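# Move two music sheets from the stand onto the table

## Task

Remove both music sheets from the music stand and set each one down lying flat on the table top. The stand must stay upright, neither sheet may be creased or bent, and no sheet should be dropped or released while its hand is still in motion. Nothing may end up fallen from or placed outside the table.

## Robot and tools

Robot: two arms. left_arm carries a left hand and sits on the +y side, with its base at (+0.024, +0.231, 0) m. right_arm carries a right hand, with its base at (+0.020, -0.239, 0) m. A camera stand is fixed to the floor behind them and must not be struck.

Scene frame: the origin is at table-top height, halfway between the nominal bases. +x points out over the table, +z points up, and +y points toward left_arm. Left and right in the camera images do not follow the arm names. Reported hand positions (metres) and quat_wxyz use this frame and may be off by a few cm.

Hand point: a point fixed to the palm, about 0.05 m in front of it and 0.15 m out from the wrist face. Its +z runs along the straightened fingers, whose tips reach 0.06 to 0.07 m past the point. Its +y points out of the palm, and the finger centre lines lie 0.06 m behind the point along -y. For the right hand +x runs across the palm away from the thumb; for the left hand +x runs toward the thumb. A bracket on the little-finger side of the wrist can catch on objects.

Row layout (28 numbers, each in [-1, 1]; always send all 28, even when one arm is idle): left dx, dy, dz, rx, ry, rz; left little, ring, middle, index, thumb_bend, thumb_turn; left force_limit, speed; then the same 14 numbers for the right arm.

The six pose numbers are offsets, not poses. They count from that arm's current Hand target, along that Hand target's own axes. 1.0 means 0.6 m of travel or 180 degrees of turn. rx, ry, rz form one rotation vector. Sending all six as 0 re-commands the current Hand target.

The finger and thumb numbers are absolute targets. -1 means straight or open and +1 means curled or closed. For thumb_turn, -1 puts the thumb beside the palm and +1 swings it opposite the fingers. force_limit runs linearly from about 0 N at -1 to 10 N at +1 (15 N for the two thumb motors). speed rises from near zero at -1 to full speed at +0.48 and stays full up to +1. There is no "no change" value: to keep a hand as it is, resend the last eight hand numbers you actually sent it. If you have sent none yet, use its hand_measured values plus its hand_force_limit and hand_speed. The hand grips objects 0.035 to 0.065 m thick with the thumb turned in front, or handles down to about 0.025 m. For a soft grip, close at speed -0.94 or below. A motor only starts when its target changes by at least 0.002.

Tools:
- execute_actions(actions, cameras): actions is a list of actions. Each action is a list of up to 15 rows, one per 1/30 s step; a short action holds its last row. Every row in an action counts from the pose where that action began. An empty list returns images from all cameras.
- move(target, speed, blend, blocking, cameras): target is one 28-number row, or a list of up to 15 rows. All rows are offsets from the same starting Hand targets, not chained. speed is the top path speed in m/s, from 0.002 to 4.3, default 0.25, given as one value or one per target. blend is a corner-rounding distance in m; the default 0 stops at each target. blocking=false returns early while the move keeps running. Paths are straight lines with no collision avoidance, and they last at most 10 s. Route around each arm's own base, not close past it.
- wait(seconds 0 to 10, cameras): lets time pass while arms hold their commands.
- stop(cameras): brakes a running move.
- zoom_image(camera, region [x0, y0, x1, y1] in pixels, at most 504 by 504): enlarges part of a camera's newest image.
- show_instructions(): shows the reference pages.
- finished_scene(scene): ends the scene; it cannot be undone.

Cameras: cam_head_left, cam_head_right, cam_high, cam_low, cam_left_wrist and cam_right_wrist, all 672x504. Pass names in cameras, or ["all"].

Reading results: Hand target is the last commanded pose after clipping, and the next offsets start from it. end_effector_position often rests 1 to 5 cm short of it, usually lower, because of friction or sag; this alone does not mean contact. Resend the missing distance if needed. hand_measured, hand_stopped_by (moving, target, force, stalled, fault) and hand_load_n list the six motors in row order. hand_load_n drops to about 0 when a grip is lost. The move: line reports how a move ended (done, off_target, moving, held, fault) and which limits acted (paced, held). Joint torques include the arm's own weight.

Motion notes: each step's commanded orientation is clipped to within 40 degrees of the measured orientation, and even small turns can shift the hand point. An arm blocked by something keeps pushing until you command it elsewhere. Faster motion means harder contact.

Avoid: hitting the stand or other fixed objects hard, arms touching each other, one hand closing on the other's fingers, tipping the music stand, creasing the paper, dropping a sheet, opening a hand while it moves, leaving anything off the table, and overloading fingers. Motors heat when holding loads, reaching far, or pushing at unreachable poses; a MOTOR HOT line warns of this, and at 100 °C the arm goes limp for 30 s or more.

Joint ranges (rad): waist -2.880 to 2.880, shoulder 0.000 to 3.142, elbow 0.000 to 3.019, wrist pitch -1.693 to 1.571, wrist yaw -1.571 to 1.571, wrist roll -2.094 to 2.094.

Each tool is called after "Emit:" as name([rows], argument=value, ...), one row to a line, values as JSON.

Reference images:

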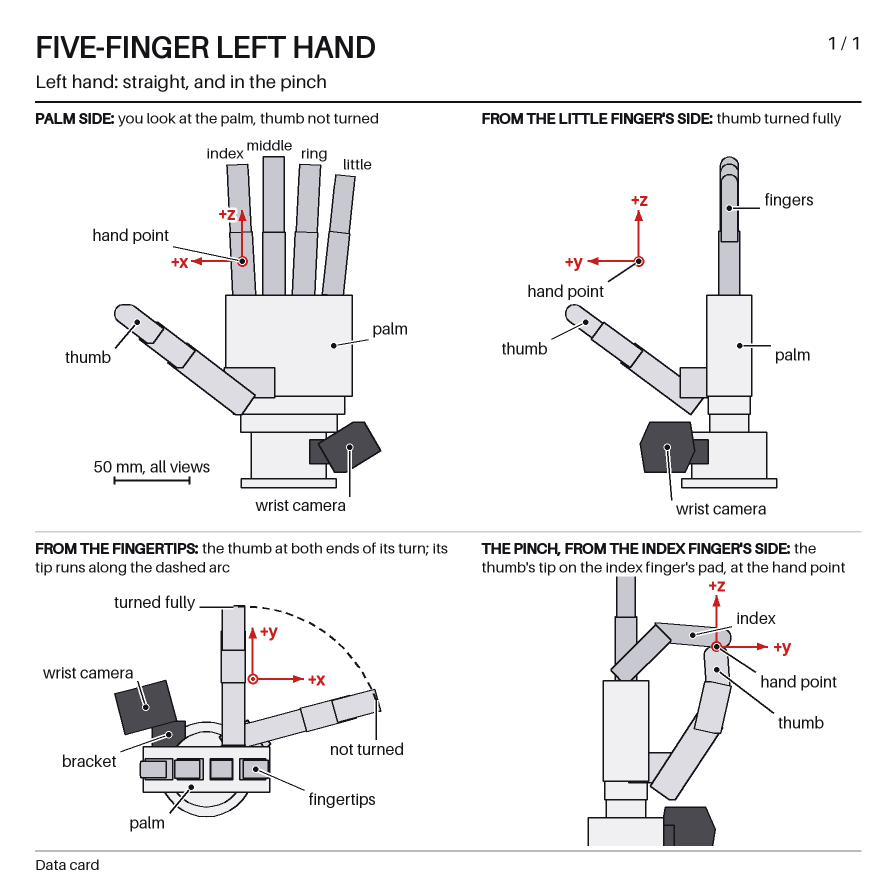

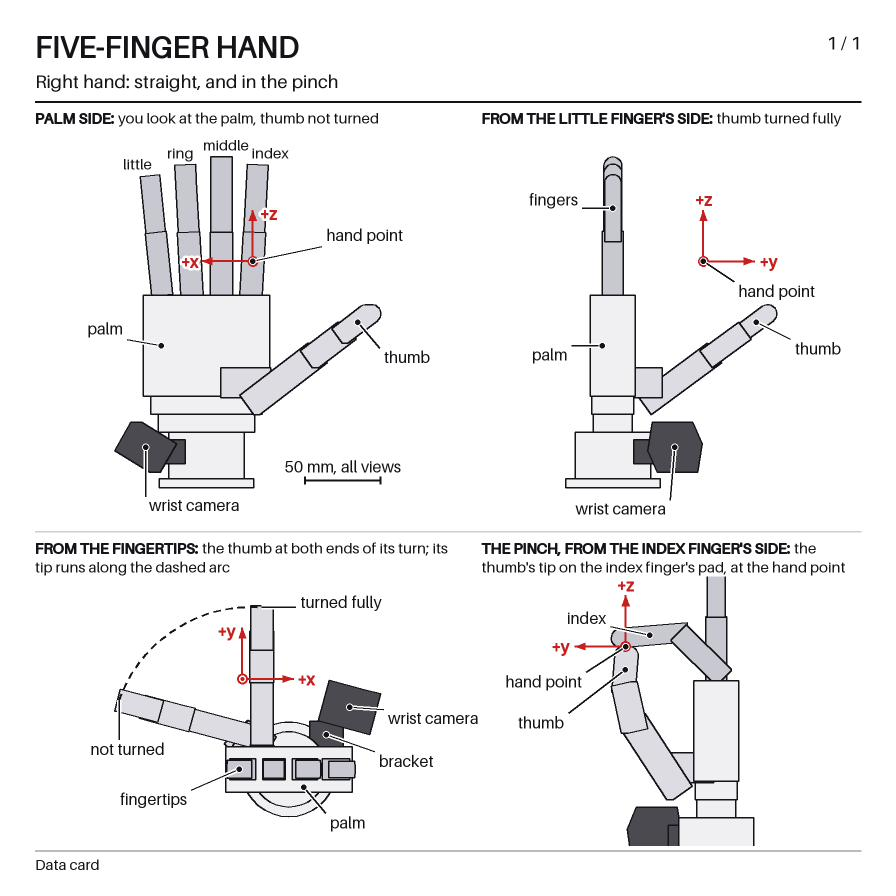

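## Session

Emit:
execute_actions(actions=[])

Scene clock: 0.00 s.
left_arm: end_effector_position=(+0.7936, +0.4235, +0.2562) hand_measured=(-1.000, -1.000, -1.000, -1.000, -1.000, -1.000) hand_load_n=(+0.0, +0.0, +0.0, +0.0, +0.0, +0.0) hand_stopped_by=(target, target, target, target, target, target) hand_force_limit=0.00 hand_speed=-0.80 end_effector_quat_wxyz=(-0.373, +0.768, +0.313, +0.417) | right_arm: end_effector_position=(+0.2912, -0.4062, +0.2341) hand_measured=(-1.000, -1.000, -1.000, -1.000, -1.000, -1.000) hand_load_n=(+0.0, +0.0, +0.0, +0.0, +0.0, +0.0) hand_stopped_by=(target, target, target, target, target, target) hand_force_limit=0.00 hand_speed=-0.80 end_effector_quat_wxyz=(+0.036, +0.869, -0.491, -0.037)
Joint positions: left_arm=[0.103 1.888 1.616 -0.39 -0.915 -1.78] | right_arm=[-0.452 1.377 1.321 -1.597 0.065 -0.952]
Joint velocities: within noise
Joint torques (N m): no reading
Motor temperatures (°C): left_arm=[22 26 25 23 25 23] | right_arm=[24 23 25 26 24 25]
Heat: left arm: hottest shoulder 26 °C; right arm: hottest wrist pitch 26 °C.
Hand target: left_arm +0.7986, +0.4240, +0.2774; -0.369, +0.759, +0.319, +0.431 | right_arm +0.2969, -0.4086, +0.2387; +0.036, +0.870, -0.492, -0.029

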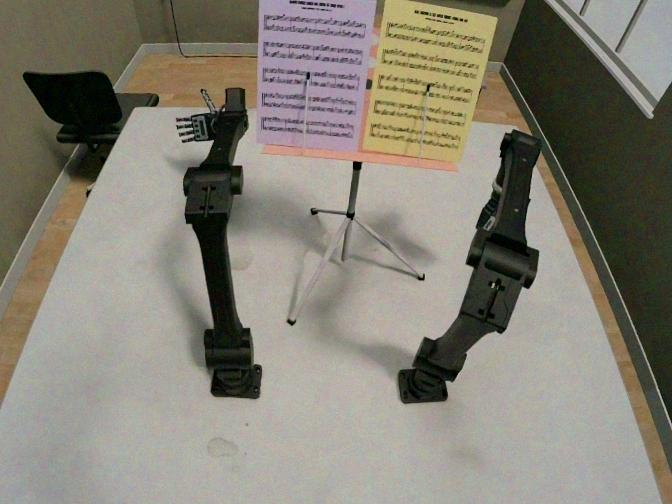

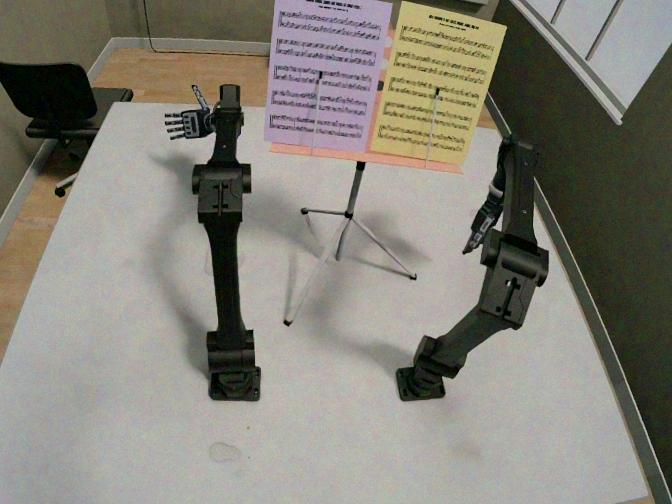

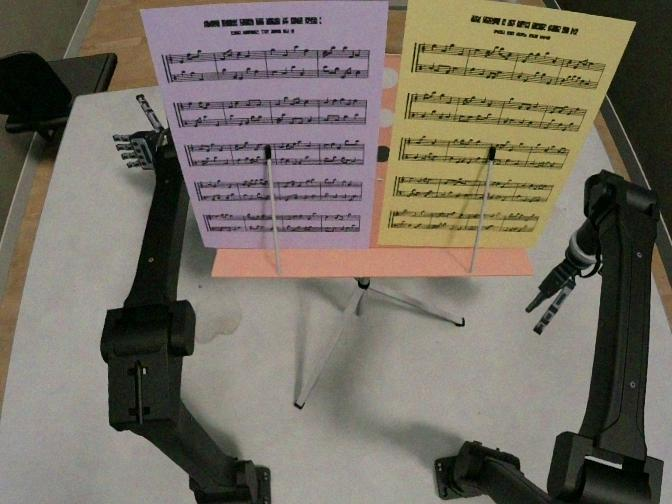

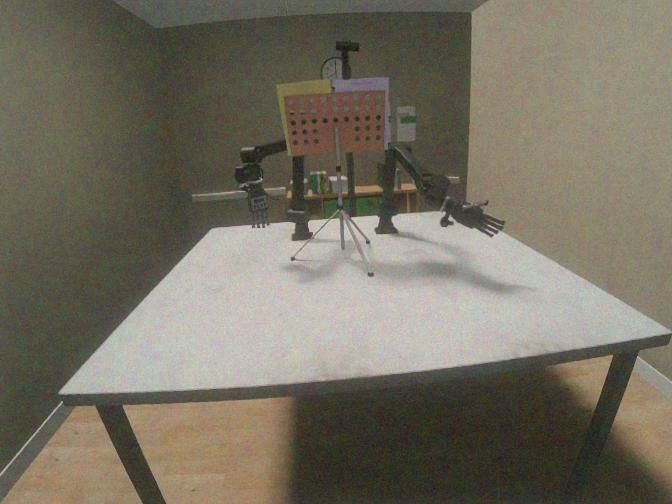

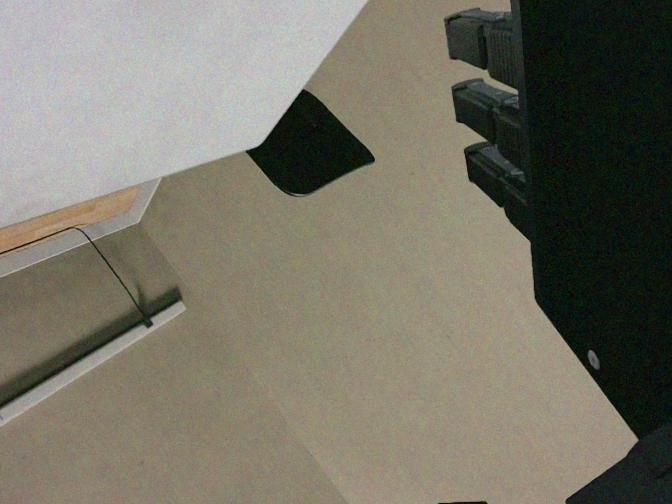

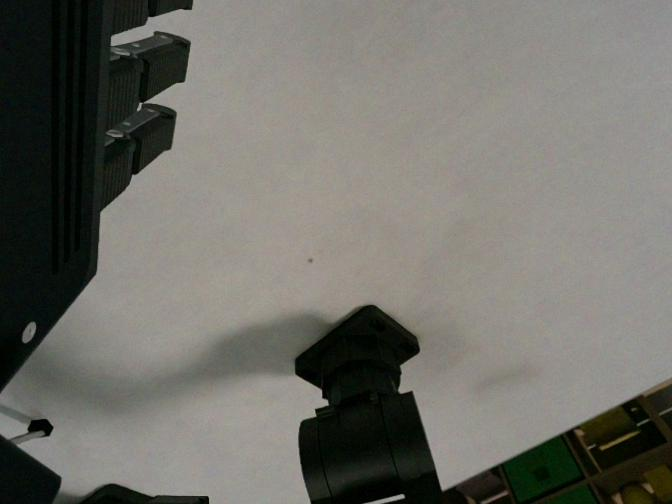

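Emit:
zoom_image(camera="cam_high", region=[120, 0, 400, 290])

Emit:
zoom_image(camera="cam_high", region=[370, 0, 650, 290])

Emit:
zoom_image(camera="cam_low", region=[220, 40, 450, 290])

Emit:
zoom_image(camera="cam_head_right", region=[240, 0, 520, 200])

Emit:
zoom_image(camera="cam_head_left", region=[230, 0, 510, 200])

Scaled by 1.738.

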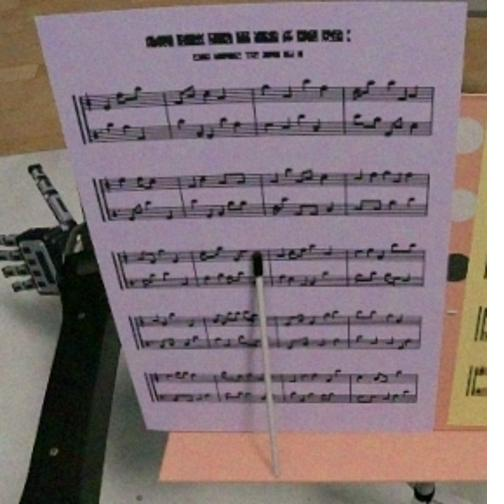

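Scaled by 1.738.

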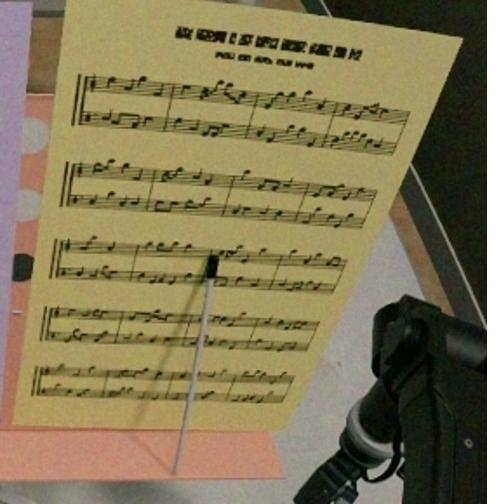

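Scaled by 2.016.

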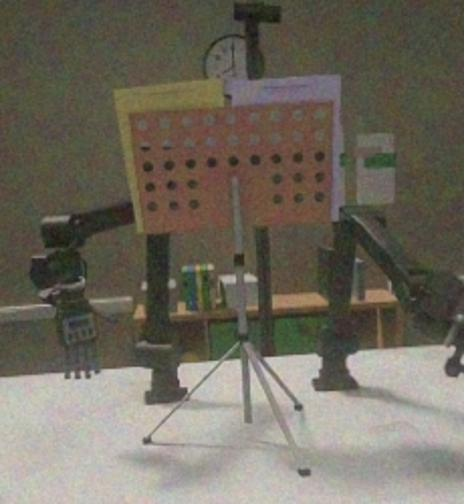

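Scaled by 1.800.

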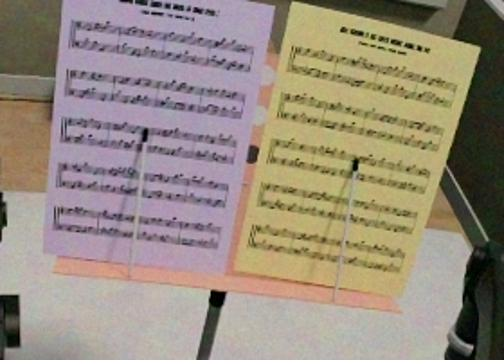

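Scaled by 1.800.

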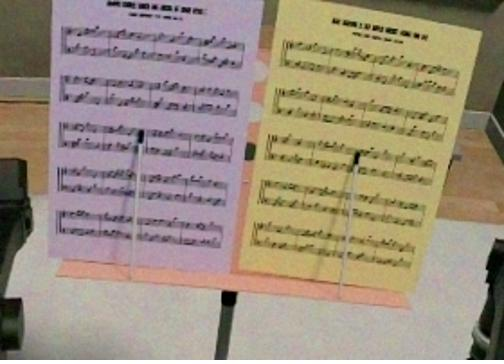

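Emit:
move(target=[0.0555,-0.778,-0.747,-0.194,0.347,0.458,-1,-1,-1,-1,-1,-1,0,-0.8,0,0,0,0,0,0,-1,-1,-1,-1,-1,-1,0,-0.8], cameras=["cam_high","cam_head_left","cam_low","cam_left_wrist"])

Scene clock: 262.23 s.
left_arm: end_effector_position=(+0.2525, +0.3055, +0.5875) hand_measured=(-1.000, -1.000, -1.000, -1.000, -1.000, -1.000) hand_load_n=(+0.0, +0.0, -0.5, +0.0, +0.0, -0.5) hand_stopped_by=(target, target, target, target, target, target) hand_force_limit=0.00 hand_speed=-0.80 end_effector_quat_wxyz=(-0.420, +0.540, -0.561, +0.466) | right_arm: end_effector_position=(+0.2912, -0.4062, +0.2341) hand_measured=(-1.000, -1.000, -1.000, -1.000, -1.000, -1.000) hand_load_n=(-0.5, +0.0, +0.0, +0.0, +0.0, +0.0) hand_stopped_by=(target, target, target, target, target, target) hand_force_limit=0.00 hand_speed=-0.80 end_effector_quat_wxyz=(+0.036, +0.869, -0.491, -0.037)
Joint positions: left_arm=[1.165 0.799 1.612 -1.383 1.165 0.499] | right_arm=[-0.452 1.377 1.321 -1.597 0.065 -0.952]
Joint torques (N m): left_arm=[-1.14 2.2 9.35 0.9 0.51 0.29] | right_arm=[-0.26 -9.35 9.62 0.08 0.02 0.12]
Motor temperatures (°C): left_arm=[22 32 37 23 26 23] | right_arm=[24 25 38 25 24 25]
Heat: left arm: hottest elbow 37 °C; right arm: hottest elbow 38 °C.
Hand target: left_arm +0.2499, +0.3003, +0.5993; -0.430, +0.531, -0.567, +0.460 | right_arm +0.2969, -0.4086, +0.2387; +0.036, +0.870, -0.492, -0.029
Off the commanded pose: left_arm 0.013 m, 2 deg | right_arm 0.008 m, 1 deg.
move: off_target (left_arm)
camera_calibration:
cam_left_wrist: T_world_to_cam=[[0.170869, -0.279708, 0.944758, -0.512514], [-0.585948, -0.799724, -0.130794, 0.476153], [0.79213, -0.53123, -0.300542, 0.25864], [0, 0, 0, 1]] pos_world=[0.161697, 0.374834, 0.624212]
Images, in order (width x height): cam_head_left 672x504, cam_high 672x504, cam_low 672x504, cam_left_wrist 672x504.

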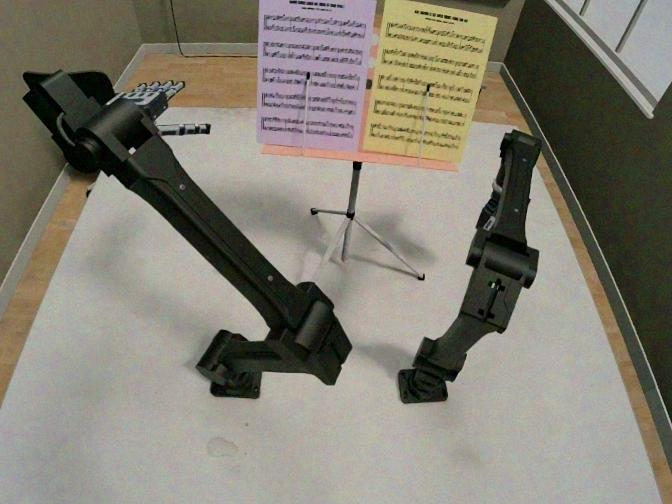

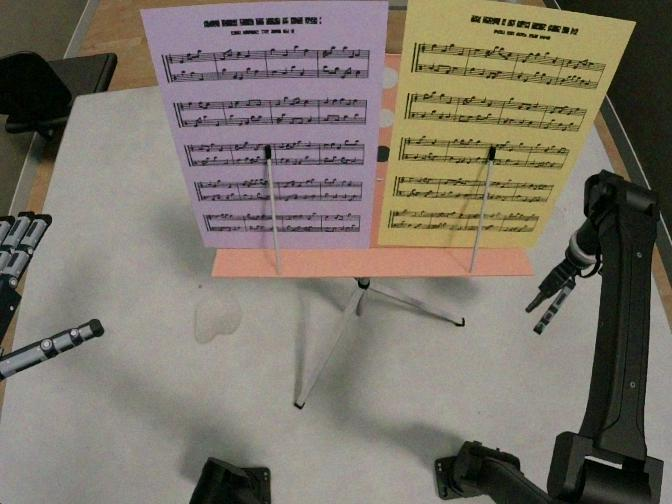

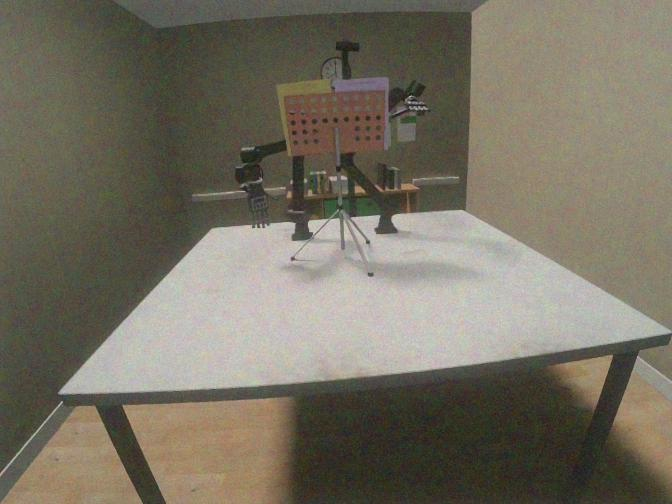

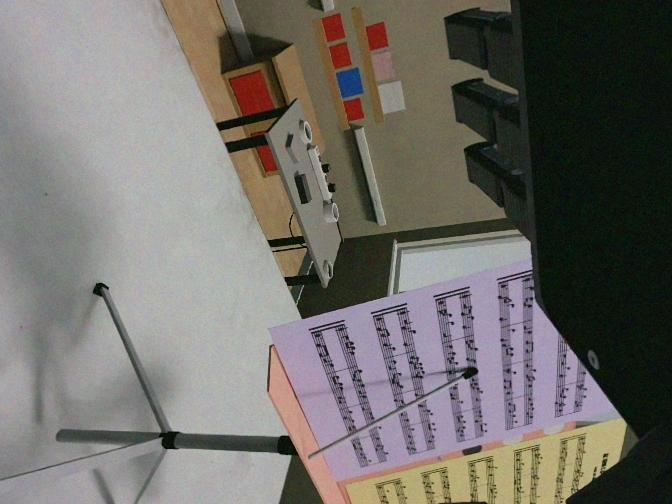

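Emit:
move([
  [0.024,-0.196,0.1137,0,0,-0.139,-1,-1,-1,-1,-1,1,0,-0.4,0,0,0,0,0,0,-1,-1,-1,-1,-1,-1,0,-0.8],
  [0.3493,-0.3111,0.0938,0,0,-0.139,-1,-1,-1,-1,-1,1,0,-0.4,0,0,0,0,0,0,-1,-1,-1,-1,-1,-1,0,-0.8],
], blend=[0.03,0], cameras=["all"])

Scene clock: 373.43 s.
left_arm: end_effector_position=(+0.3403, +0.0787, +0.7605) hand_measured=(-1.000, -1.000, -1.000, -1.000, -1.000, +1.000) hand_load_n=(+0.0, +0.0, +0.0, +0.0, +0.0, +0.0) hand_stopped_by=(target, target, target, target, target, target) hand_force_limit=0.00 hand_speed=-0.40 end_effector_quat_wxyz=(-0.322, +0.642, -0.447, +0.534) | right_arm: end_effector_position=(+0.2912, -0.4062, +0.2341) hand_measured=(-1.000, -1.000, -1.000, -1.000, -1.000, -1.000) hand_load_n=(+0.0, +0.0, +0.0, +0.0, +0.0, +0.0) hand_stopped_by=(target, target, target, target, target, target) hand_force_limit=0.00 hand_speed=-0.80 end_effector_quat_wxyz=(+0.036, +0.869, -0.491, -0.037)
Joint positions: left_arm=[-0.545 1.212 2.405 -1.448 -0.478 -0.539] | right_arm=[-0.452 1.377 1.321 -1.597 0.065 -0.952]
Joint torques (N m): left_arm=[-1.14 -1.49 6.65 1.33 -0.24 0.11] | right_arm=[-0.26 -9.17 9.61 0.08 0.02 0.13]
Motor temperatures (°C): left_arm=[22 27 36 23 26 23] | right_arm=[24 25 39 25 24 25]
Heat: left arm: hottest elbow 36 °C; right arm: hottest elbow 39 °C.
Hand target: left_arm +0.3294, +0.0854, +0.7708; -0.320, +0.641, -0.438, +0.543 | right_arm +0.2969, -0.4086, +0.2387; +0.036, +0.870, -0.492, -0.029
Off the commanded pose: left_arm 0.016 m, 1 deg | right_arm 0.008 m, 1 deg.
move: off_target (left_arm)
camera_calibration:
cam_left_wrist: T_world_to_cam=[[0.21455, 0.102329, 0.971338, -0.819477], [-0.511236, -0.835617, 0.200953, 0.0940247], [0.83223, -0.539697, -0.126967, -0.0243476], [0, 0, 0, 1]] pos_world=[0.24415, 0.149285, 0.774004]

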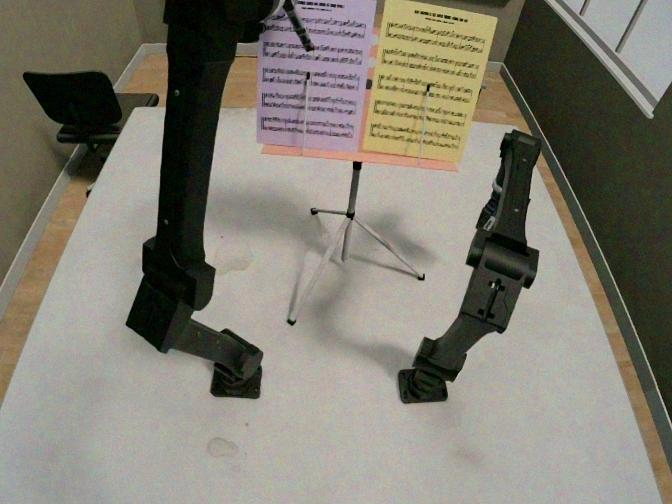

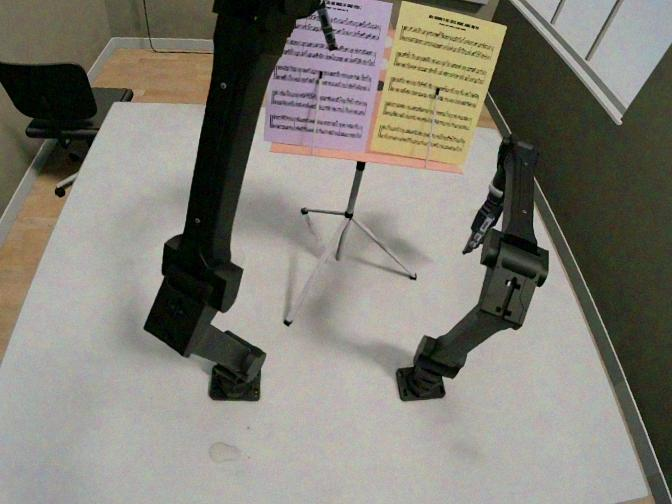

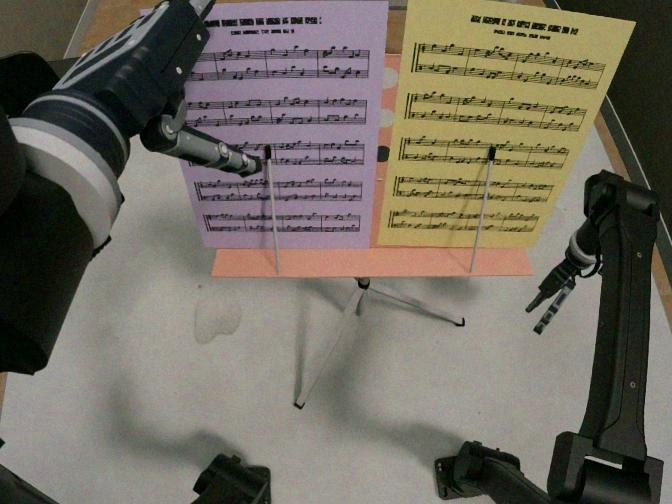

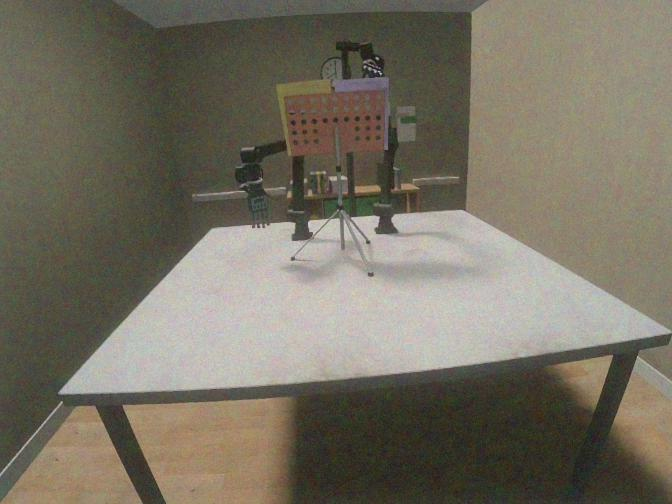

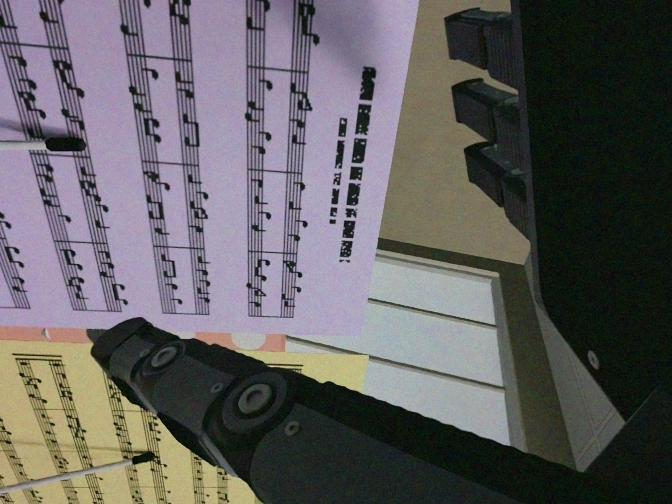

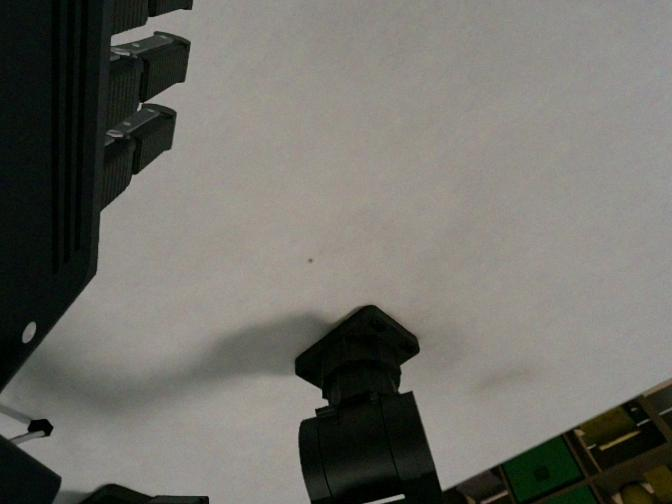

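Emit:
move(target=[0.0017,-0.022,0.115,0,0,0,-1,-1,-1,-1,-1,1,0,-0.4,0,0,0,0,0,0,-1,-1,-1,-1,-1,-1,0,-0.8], speed=0.1, cameras=["all"])

Scene clock: 402.43 s.
left_arm: end_effector_position=(+0.4042, +0.0792, +0.7485) hand_measured=(-1.000, -1.000, -1.000, -1.000, -1.000, +1.000) hand_load_n=(+0.0, +0.0, +0.0, +0.0, +0.0, -0.5) hand_stopped_by=(target, target, target, target, target, target) hand_force_limit=0.00 hand_speed=-0.40 end_effector_quat_wxyz=(-0.311, +0.652, -0.452, +0.523) | right_arm: end_effector_position=(+0.2912, -0.4062, +0.2341) hand_measured=(-1.000, -1.000, -1.000, -1.000, -1.000, -1.000) hand_load_n=(+0.0, +0.0, +0.0, +0.0, +0.0, +0.0) hand_stopped_by=(target, target, target, target, target, target) hand_force_limit=0.00 hand_speed=-0.80 end_effector_quat_wxyz=(+0.036, +0.869, -0.491, -0.037)
Joint positions: left_arm=[-0.383 1.312 2.442 -1.406 -0.314 -0.515] | right_arm=[-0.452 1.377 1.321 -1.597 0.065 -0.952]
Joint torques (N m): left_arm=[-0.26 -3.02 7.34 2.78 0.05 0.27] | right_arm=[0.09 -9.29 9.62 0.1 0.04 0.15]
Heat: left arm: hottest elbow 33 °C; right arm: hottest elbow 40 °C.
Hand target: left_arm +0.3996, +0.0853, +0.7686; -0.320, +0.641, -0.438, +0.543 | right_arm +0.2969, -0.4086, +0.2387; +0.036, +0.870, -0.492, -0.029
Off the commanded pose: left_arm 0.022 m, 3 deg | right_arm 0.008 m, 1 deg.
move: off_target (left_arm)
camera_calibration:
cam_left_wrist: T_world_to_cam=[[0.250051, 0.106846, 0.962319, -0.829517], [-0.504264, -0.834088, 0.223638, 0.109571], [0.826554, -0.541184, -0.154686, -0.0556765], [0, 0, 0, 1]] pos_world=[0.308694, 0.149891, 0.765144]

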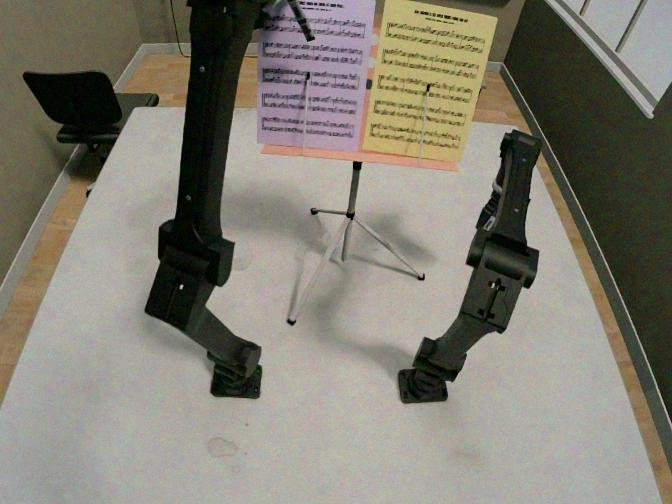

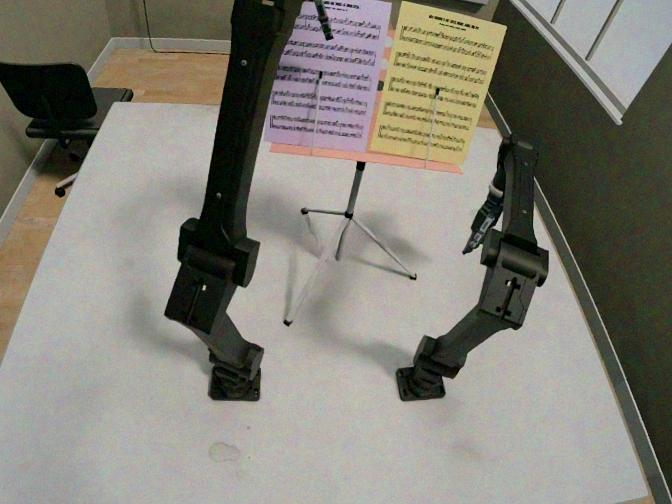

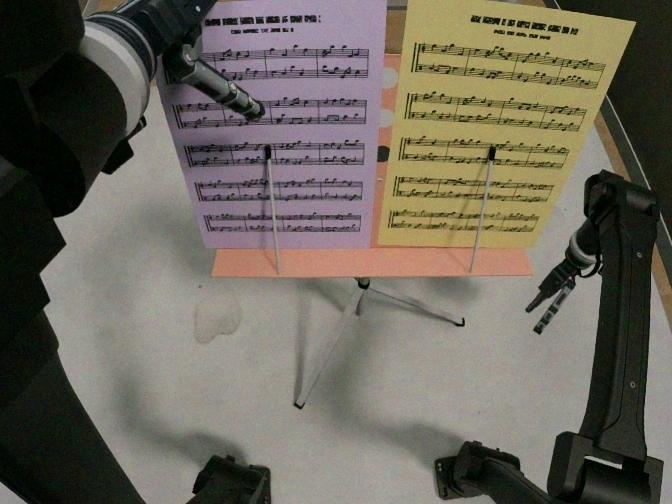

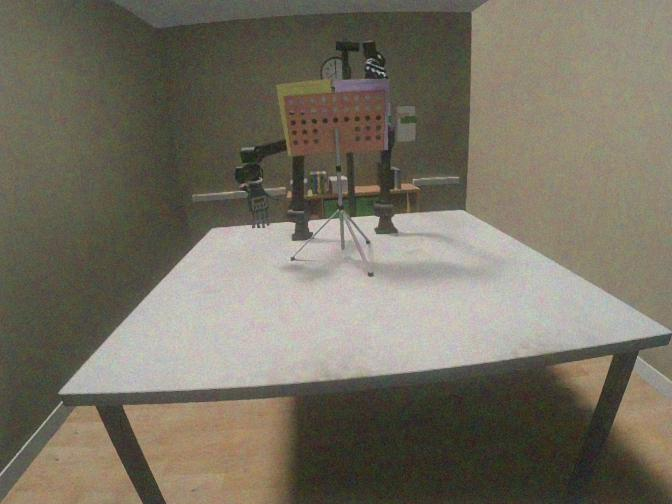

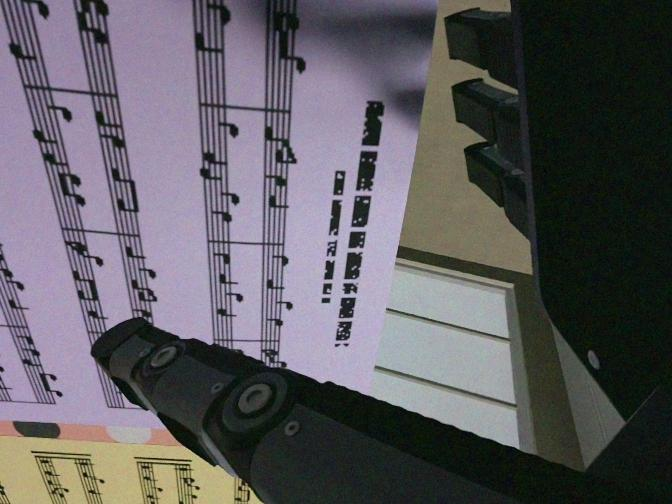

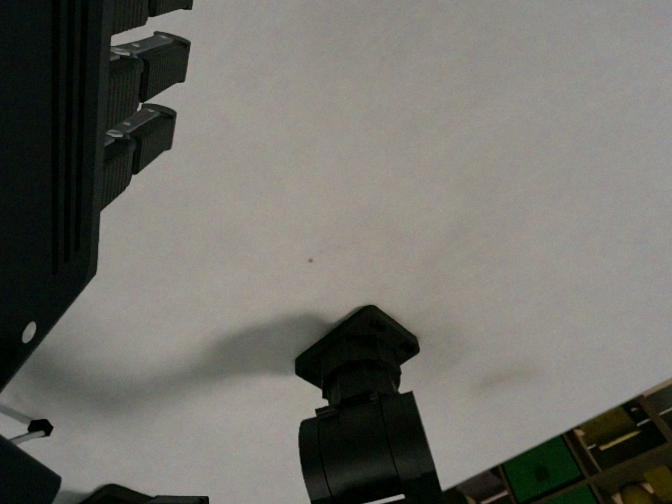

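Emit:
move(target=[0.020,-0.0187,0.0397,0.015,0,0,-1,-1,-1,-1,-1,1,0,-0.4,0,0,0,0,0,0,-1,-1,-1,-1,-1,-1,0,-0.8], speed=0.08, cameras=["cam_high","cam_left_wrist","cam_low","cam_head_right"])

Scene clock: 445.67 s.
left_arm: end_effector_position=(+0.4291, +0.0752, +0.7599) hand_measured=(-1.000, -1.000, -1.000, -1.000, -1.000, +1.000) hand_load_n=(+0.0, +0.0, +0.0, +0.0, +0.0, +0.0) hand_stopped_by=(target, target, target, target, target, target) hand_force_limit=0.00 hand_speed=-0.40 end_effector_quat_wxyz=(-0.328, +0.645, -0.436, +0.535) | right_arm: end_effector_position=(+0.2912, -0.4062, +0.2341) hand_measured=(-1.000, -1.000, -1.000, -1.000, -1.000, -1.000) hand_load_n=(+0.0, +0.0, +0.0, +0.5, +0.0, +0.0) hand_stopped_by=(target, target, target, target, target, target) hand_force_limit=0.00 hand_speed=-0.80 end_effector_quat_wxyz=(+0.036, +0.869, -0.491, -0.037)
Joint positions: left_arm=[-0.383 1.357 2.48 -1.351 -0.341 -0.504] | right_arm=[-0.452 1.377 1.321 -1.597 0.065 -0.952]
Joint torques (N m): left_arm=[-1.03 -3.31 7.39 2.81 -0.18 0.29] | right_arm=[0.09 -9.29 9.58 0.09 0.01 0.15]
Heat: left arm: hottest elbow 33 °C; right arm: hottest elbow 40 °C.
Hand target: left_arm +0.4256, +0.0775, +0.7786; -0.335, +0.633, -0.425, +0.553 | right_arm +0.2969, -0.4086, +0.2387; +0.036, +0.870, -0.492, -0.029
Off the commanded pose: left_arm 0.019 m, 3 deg | right_arm 0.008 m, 1 deg.
move: off_target (left_arm)
camera_calibration:
cam_left_wrist: T_world_to_cam=[[0.202117, 0.113367, 0.972778, -0.83417], [-0.494376, -0.845627, 0.201267, 0.129753], [0.845424, -0.521597, -0.11487, -0.116434], [0, 0, 0, 1]] pos_world=[0.331183, 0.143558, 0.771972]
Images, in order (width x height): cam_head_right 672x504, cam_high 672x504, cam_low 672x504, cam_left_wrist 672x504.

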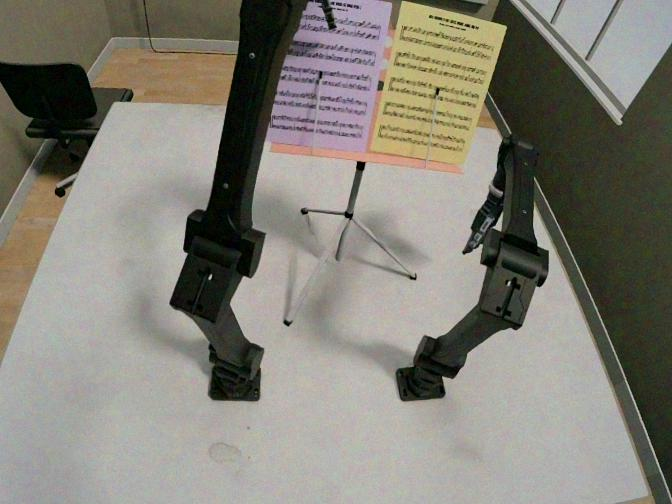

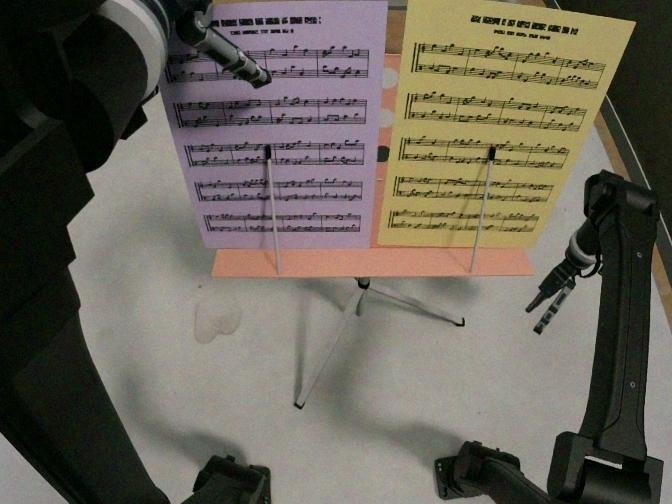

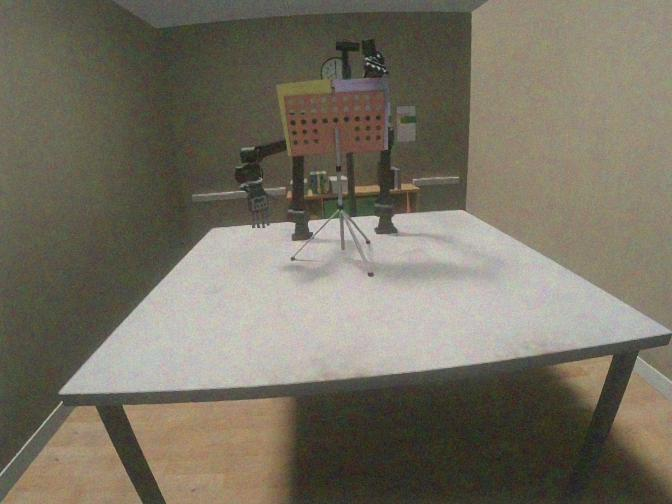

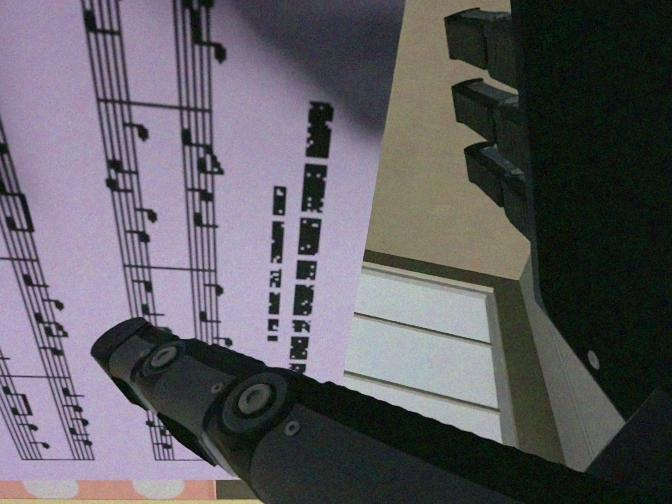

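Emit:
move(target=[-0.005,0.010,0.019,0.0,0,0,-1,-1,-1,-1,-1,1,0,-0.4,0,0,0,0,0,0,-1,-1,-1,-1,-1,-1,0,-0.8], speed=0.08, cameras=["cam_left_wrist"])

Scene clock: 469.03 s.
left_arm: end_effector_position=(+0.4392, +0.0703, +0.7576) hand_measured=(-1.000, -1.000, -1.000, -1.000, -1.000, +1.000) hand_load_n=(+0.0, +0.0, +0.0, +0.0, +0.0, +0.0) hand_stopped_by=(target, target, target, target, target, target) hand_force_limit=0.00 hand_speed=-0.40 end_effector_quat_wxyz=(-0.327, +0.641, -0.436, +0.541) | right_arm: end_effector_position=(+0.2912, -0.4062, +0.2341) hand_measured=(-1.000, -1.000, -1.000, -1.000, -1.000, -1.000) hand_load_n=(-0.5, +0.0, +0.0, +0.0, +0.0, +0.0) hand_stopped_by=(target, target, target, target, target, target) hand_force_limit=0.00 hand_speed=-0.80 end_effector_quat_wxyz=(+0.036, +0.869, -0.491, -0.037)
Joint positions: left_arm=[-0.38 1.354 2.445 -1.306 -0.332 -0.501] | right_arm=[-0.452 1.377 1.321 -1.597 0.065 -0.952]
Joint torques (N m): left_arm=[-0.15 -4.6 5.41 2.85 0.04 0.29] | right_arm=[-0.26 -9.17 9.66 0.12 0.02 0.14]
Heat: left arm: hottest elbow 33 °C; right arm: hottest elbow 40 °C.
Hand target: left_arm +0.4358, +0.0772, +0.7701; -0.335, +0.633, -0.425, +0.553 | right_arm +0.2969, -0.4086, +0.2387; +0.036, +0.870, -0.492, -0.029
Off the commanded pose: left_arm 0.015 m, 2 deg | right_arm 0.008 m, 1 deg.
move: off_target (left_arm)
camera_calibration:
cam_left_wrist: T_world_to_cam=[[0.191437, 0.115797, 0.97465, -0.83032], [-0.502613, -0.841371, 0.198683, 0.136364], [0.843049, -0.527907, -0.102868, -0.135456], [0, 0, 0, 1]] pos_world=[0.341688, 0.139373, 0.768245]
Images, in order (width x height): cam_left_wrist 672x504.

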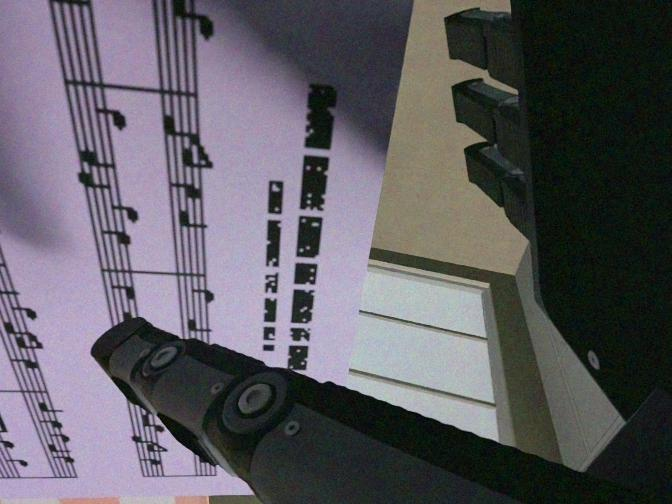

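Emit:
move(target=[0,0,0,0,0,0,-1,-1,-0.1,-0.1,-1,1,-0.5,-0.5,0,0,0,0,0,0,-1,-1,-1,-1,-1,-1,0,-0.8], speed=0.08, cameras=["cam_left_wrist","cam_high","cam_low"])

Emit:
zoom_image(camera="cam_low", region=[320, 30, 430, 130])

Scene clock: 475.87 s.
left_arm: end_effector_position=(+0.4392, +0.0703, +0.7576) hand_measured=(-1.000, -1.000, -0.100, -0.100, -1.000, +1.000) hand_load_n=(+0.0, +0.0, +0.0, +0.0, +0.0, +0.0) hand_stopped_by=(target, target, target, target, target, target) hand_force_limit=-0.50 hand_speed=-0.50 end_effector_quat_wxyz=(-0.327, +0.641, -0.436, +0.540) | right_arm: end_effector_position=(+0.2912, -0.4062, +0.2341) hand_measured=(-1.000, -1.000, -1.000, -1.000, -1.000, -1.000) hand_load_n=(+0.0, +0.0, +0.0, +0.0, -0.5, +0.0) hand_stopped_by=(target, target, target, target, target, target) hand_force_limit=0.00 hand_speed=-0.80 end_effector_quat_wxyz=(+0.036, +0.869, -0.491, -0.037)
Joint positions: left_arm=[-0.38 1.354 2.445 -1.306 -0.332 -0.5] | right_arm=[-0.452 1.377 1.321 -1.597 0.065 -0.952]
Joint torques (N m): left_arm=[-0.15 -4.54 5.39 2.84 0.05 0.27] | right_arm=[0.09 -9.35 9.62 0.06 0.02 0.14]
Heat: left arm: hottest elbow 32 °C; right arm: hottest elbow 40 °C.
Hand target: left_arm +0.4358, +0.0772, +0.7701; -0.335, +0.633, -0.425, +0.553 | right_arm +0.2969, -0.4086, +0.2387; +0.036, +0.870, -0.492, -0.029
Off the commanded pose: left_arm 0.015 m, 2 deg | right_arm 0.008 m, 1 deg.
move: off_target (left_arm)
camera_calibration:
cam_left_wrist: T_world_to_cam=[[0.191445, 0.115057, 0.974736, -0.8303], [-0.502667, -0.841486, 0.198056, 0.136964], [0.843015, -0.527885, -0.103263, -0.135091], [0, 0, 0, 1]] pos_world=[0.341688, 0.139472, 0.768246]
Images, in order (width x height): cam_high 672x504, cam_low 672x504, cam_left_wrist 672x504.

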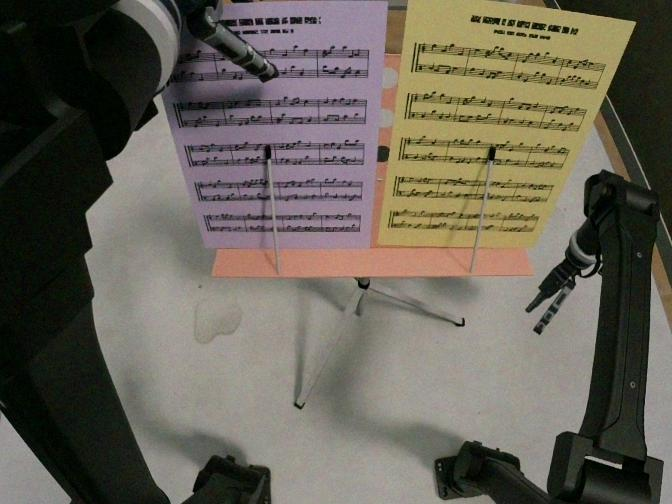

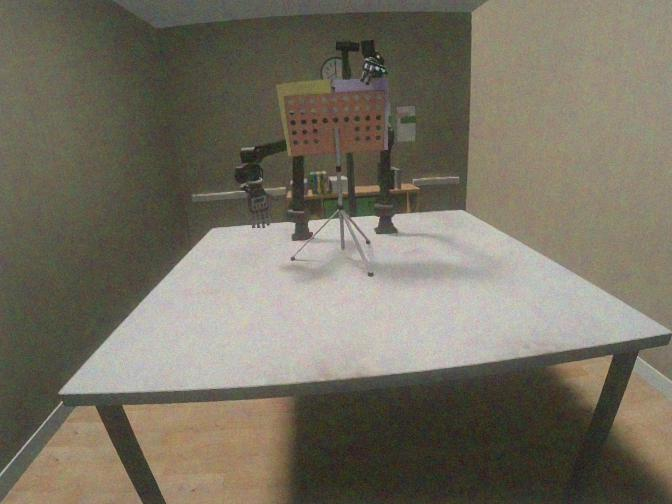

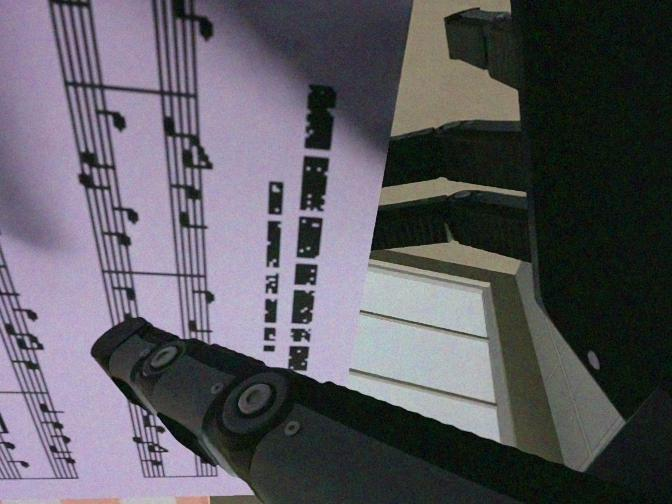

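Scaled by 4.582.

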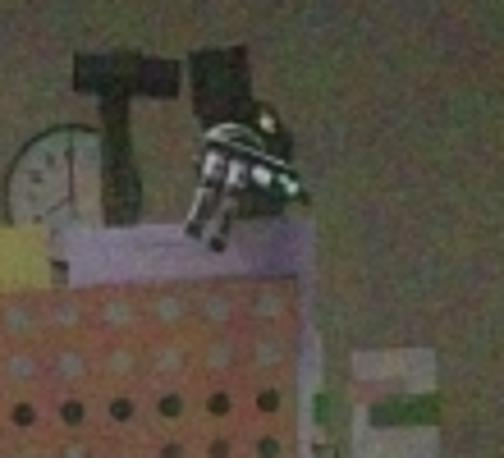

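Emit:
move([
  [0,0,0,0,0,0,-1,-1,0.05,0.05,-1,1,-0.6,-0.8,0,0,0,0,0,0,-1,-1,-1,-1,-1,-1,0,-0.8],
  [0,0,0,0,0,0,-1,-1,0.05,0.05,-0.2,1,-0.6,-0.7,0,0,0,0,0,0,-1,-1,-1,-1,-1,-1,0,-0.8],
], speed=0.08, cameras=["cam_left_wrist","cam_high"])

Scene clock: 486.50 s.
left_arm: end_effector_position=(+0.4392, +0.0703, +0.7576) hand_measured=(-1.000, -1.000, +0.050, +0.050, -0.200, +1.000) hand_load_n=(+0.0, -0.5, +0.0, +0.0, +0.0, +0.0) hand_stopped_by=(target, target, target, target, target, target) hand_force_limit=-0.60 hand_speed=-0.70 end_effector_quat_wxyz=(-0.327, +0.641, -0.436, +0.540) | right_arm: end_effector_position=(+0.2912, -0.4062, +0.2341) hand_measured=(-1.000, -1.000, -1.000, -1.000, -1.000, -1.000) hand_load_n=(+0.0, -0.5, +0.0, +0.0, +0.5, +0.0) hand_stopped_by=(target, target, target, target, target, target) hand_force_limit=0.00 hand_speed=-0.80 end_effector_quat_wxyz=(+0.036, +0.869, -0.491, -0.037)
Joint positions: left_arm=[-0.38 1.354 2.445 -1.306 -0.332 -0.5] | right_arm=[-0.452 1.377 1.321 -1.597 0.065 -0.952]
Joint torques (N m): left_arm=[-0.21 -4.54 5.39 2.86 0.05 0.27] | right_arm=[0.03 -9.29 9.55 0.13 0.03 0.15]
Motor temperatures (°C): left_arm=[22 27 31 24 25 23] | right_arm=[24 25 40 25 24 25]
Heat: left arm: hottest elbow 31 °C; right arm: hottest elbow 40 °C.
Hand target: left_arm +0.4358, +0.0772, +0.7701; -0.335, +0.633, -0.425, +0.553 | right_arm +0.2969, -0.4086, +0.2387; +0.036, +0.870, -0.492, -0.029
Off the commanded pose: left_arm 0.015 m, 2 deg | right_arm 0.008 m, 1 deg.
move: off_target (left_arm); target 2's new numbers were sent with left_arm's hand 0.015 m and 2 deg from that target
camera_calibration:
cam_left_wrist: T_world_to_cam=[[0.191445, 0.115057, 0.974736, -0.8303], [-0.502667, -0.841486, 0.198056, 0.136964], [0.843015, -0.527885, -0.103263, -0.135091], [0, 0, 0, 1]] pos_world=[0.341688, 0.139472, 0.768246]
Images, in order (width x height): cam_high 672x504, cam_left_wrist 672x504.

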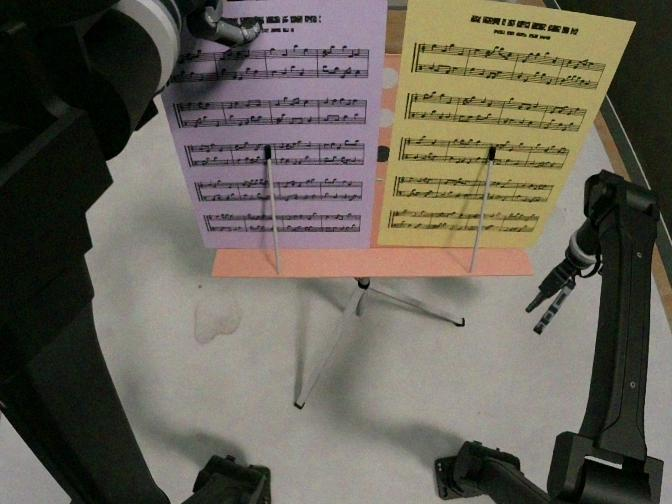

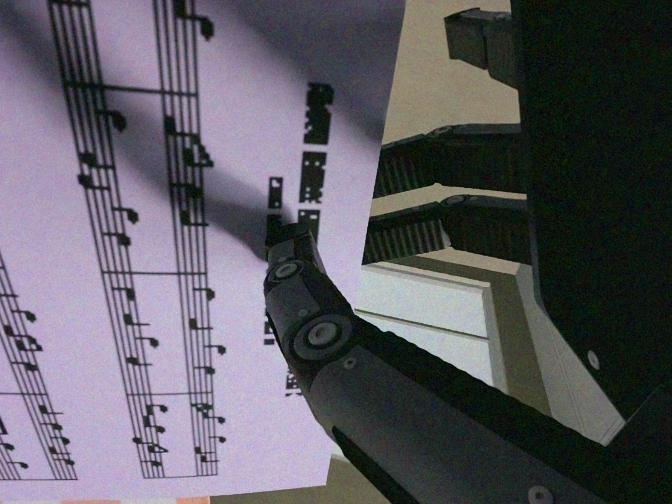

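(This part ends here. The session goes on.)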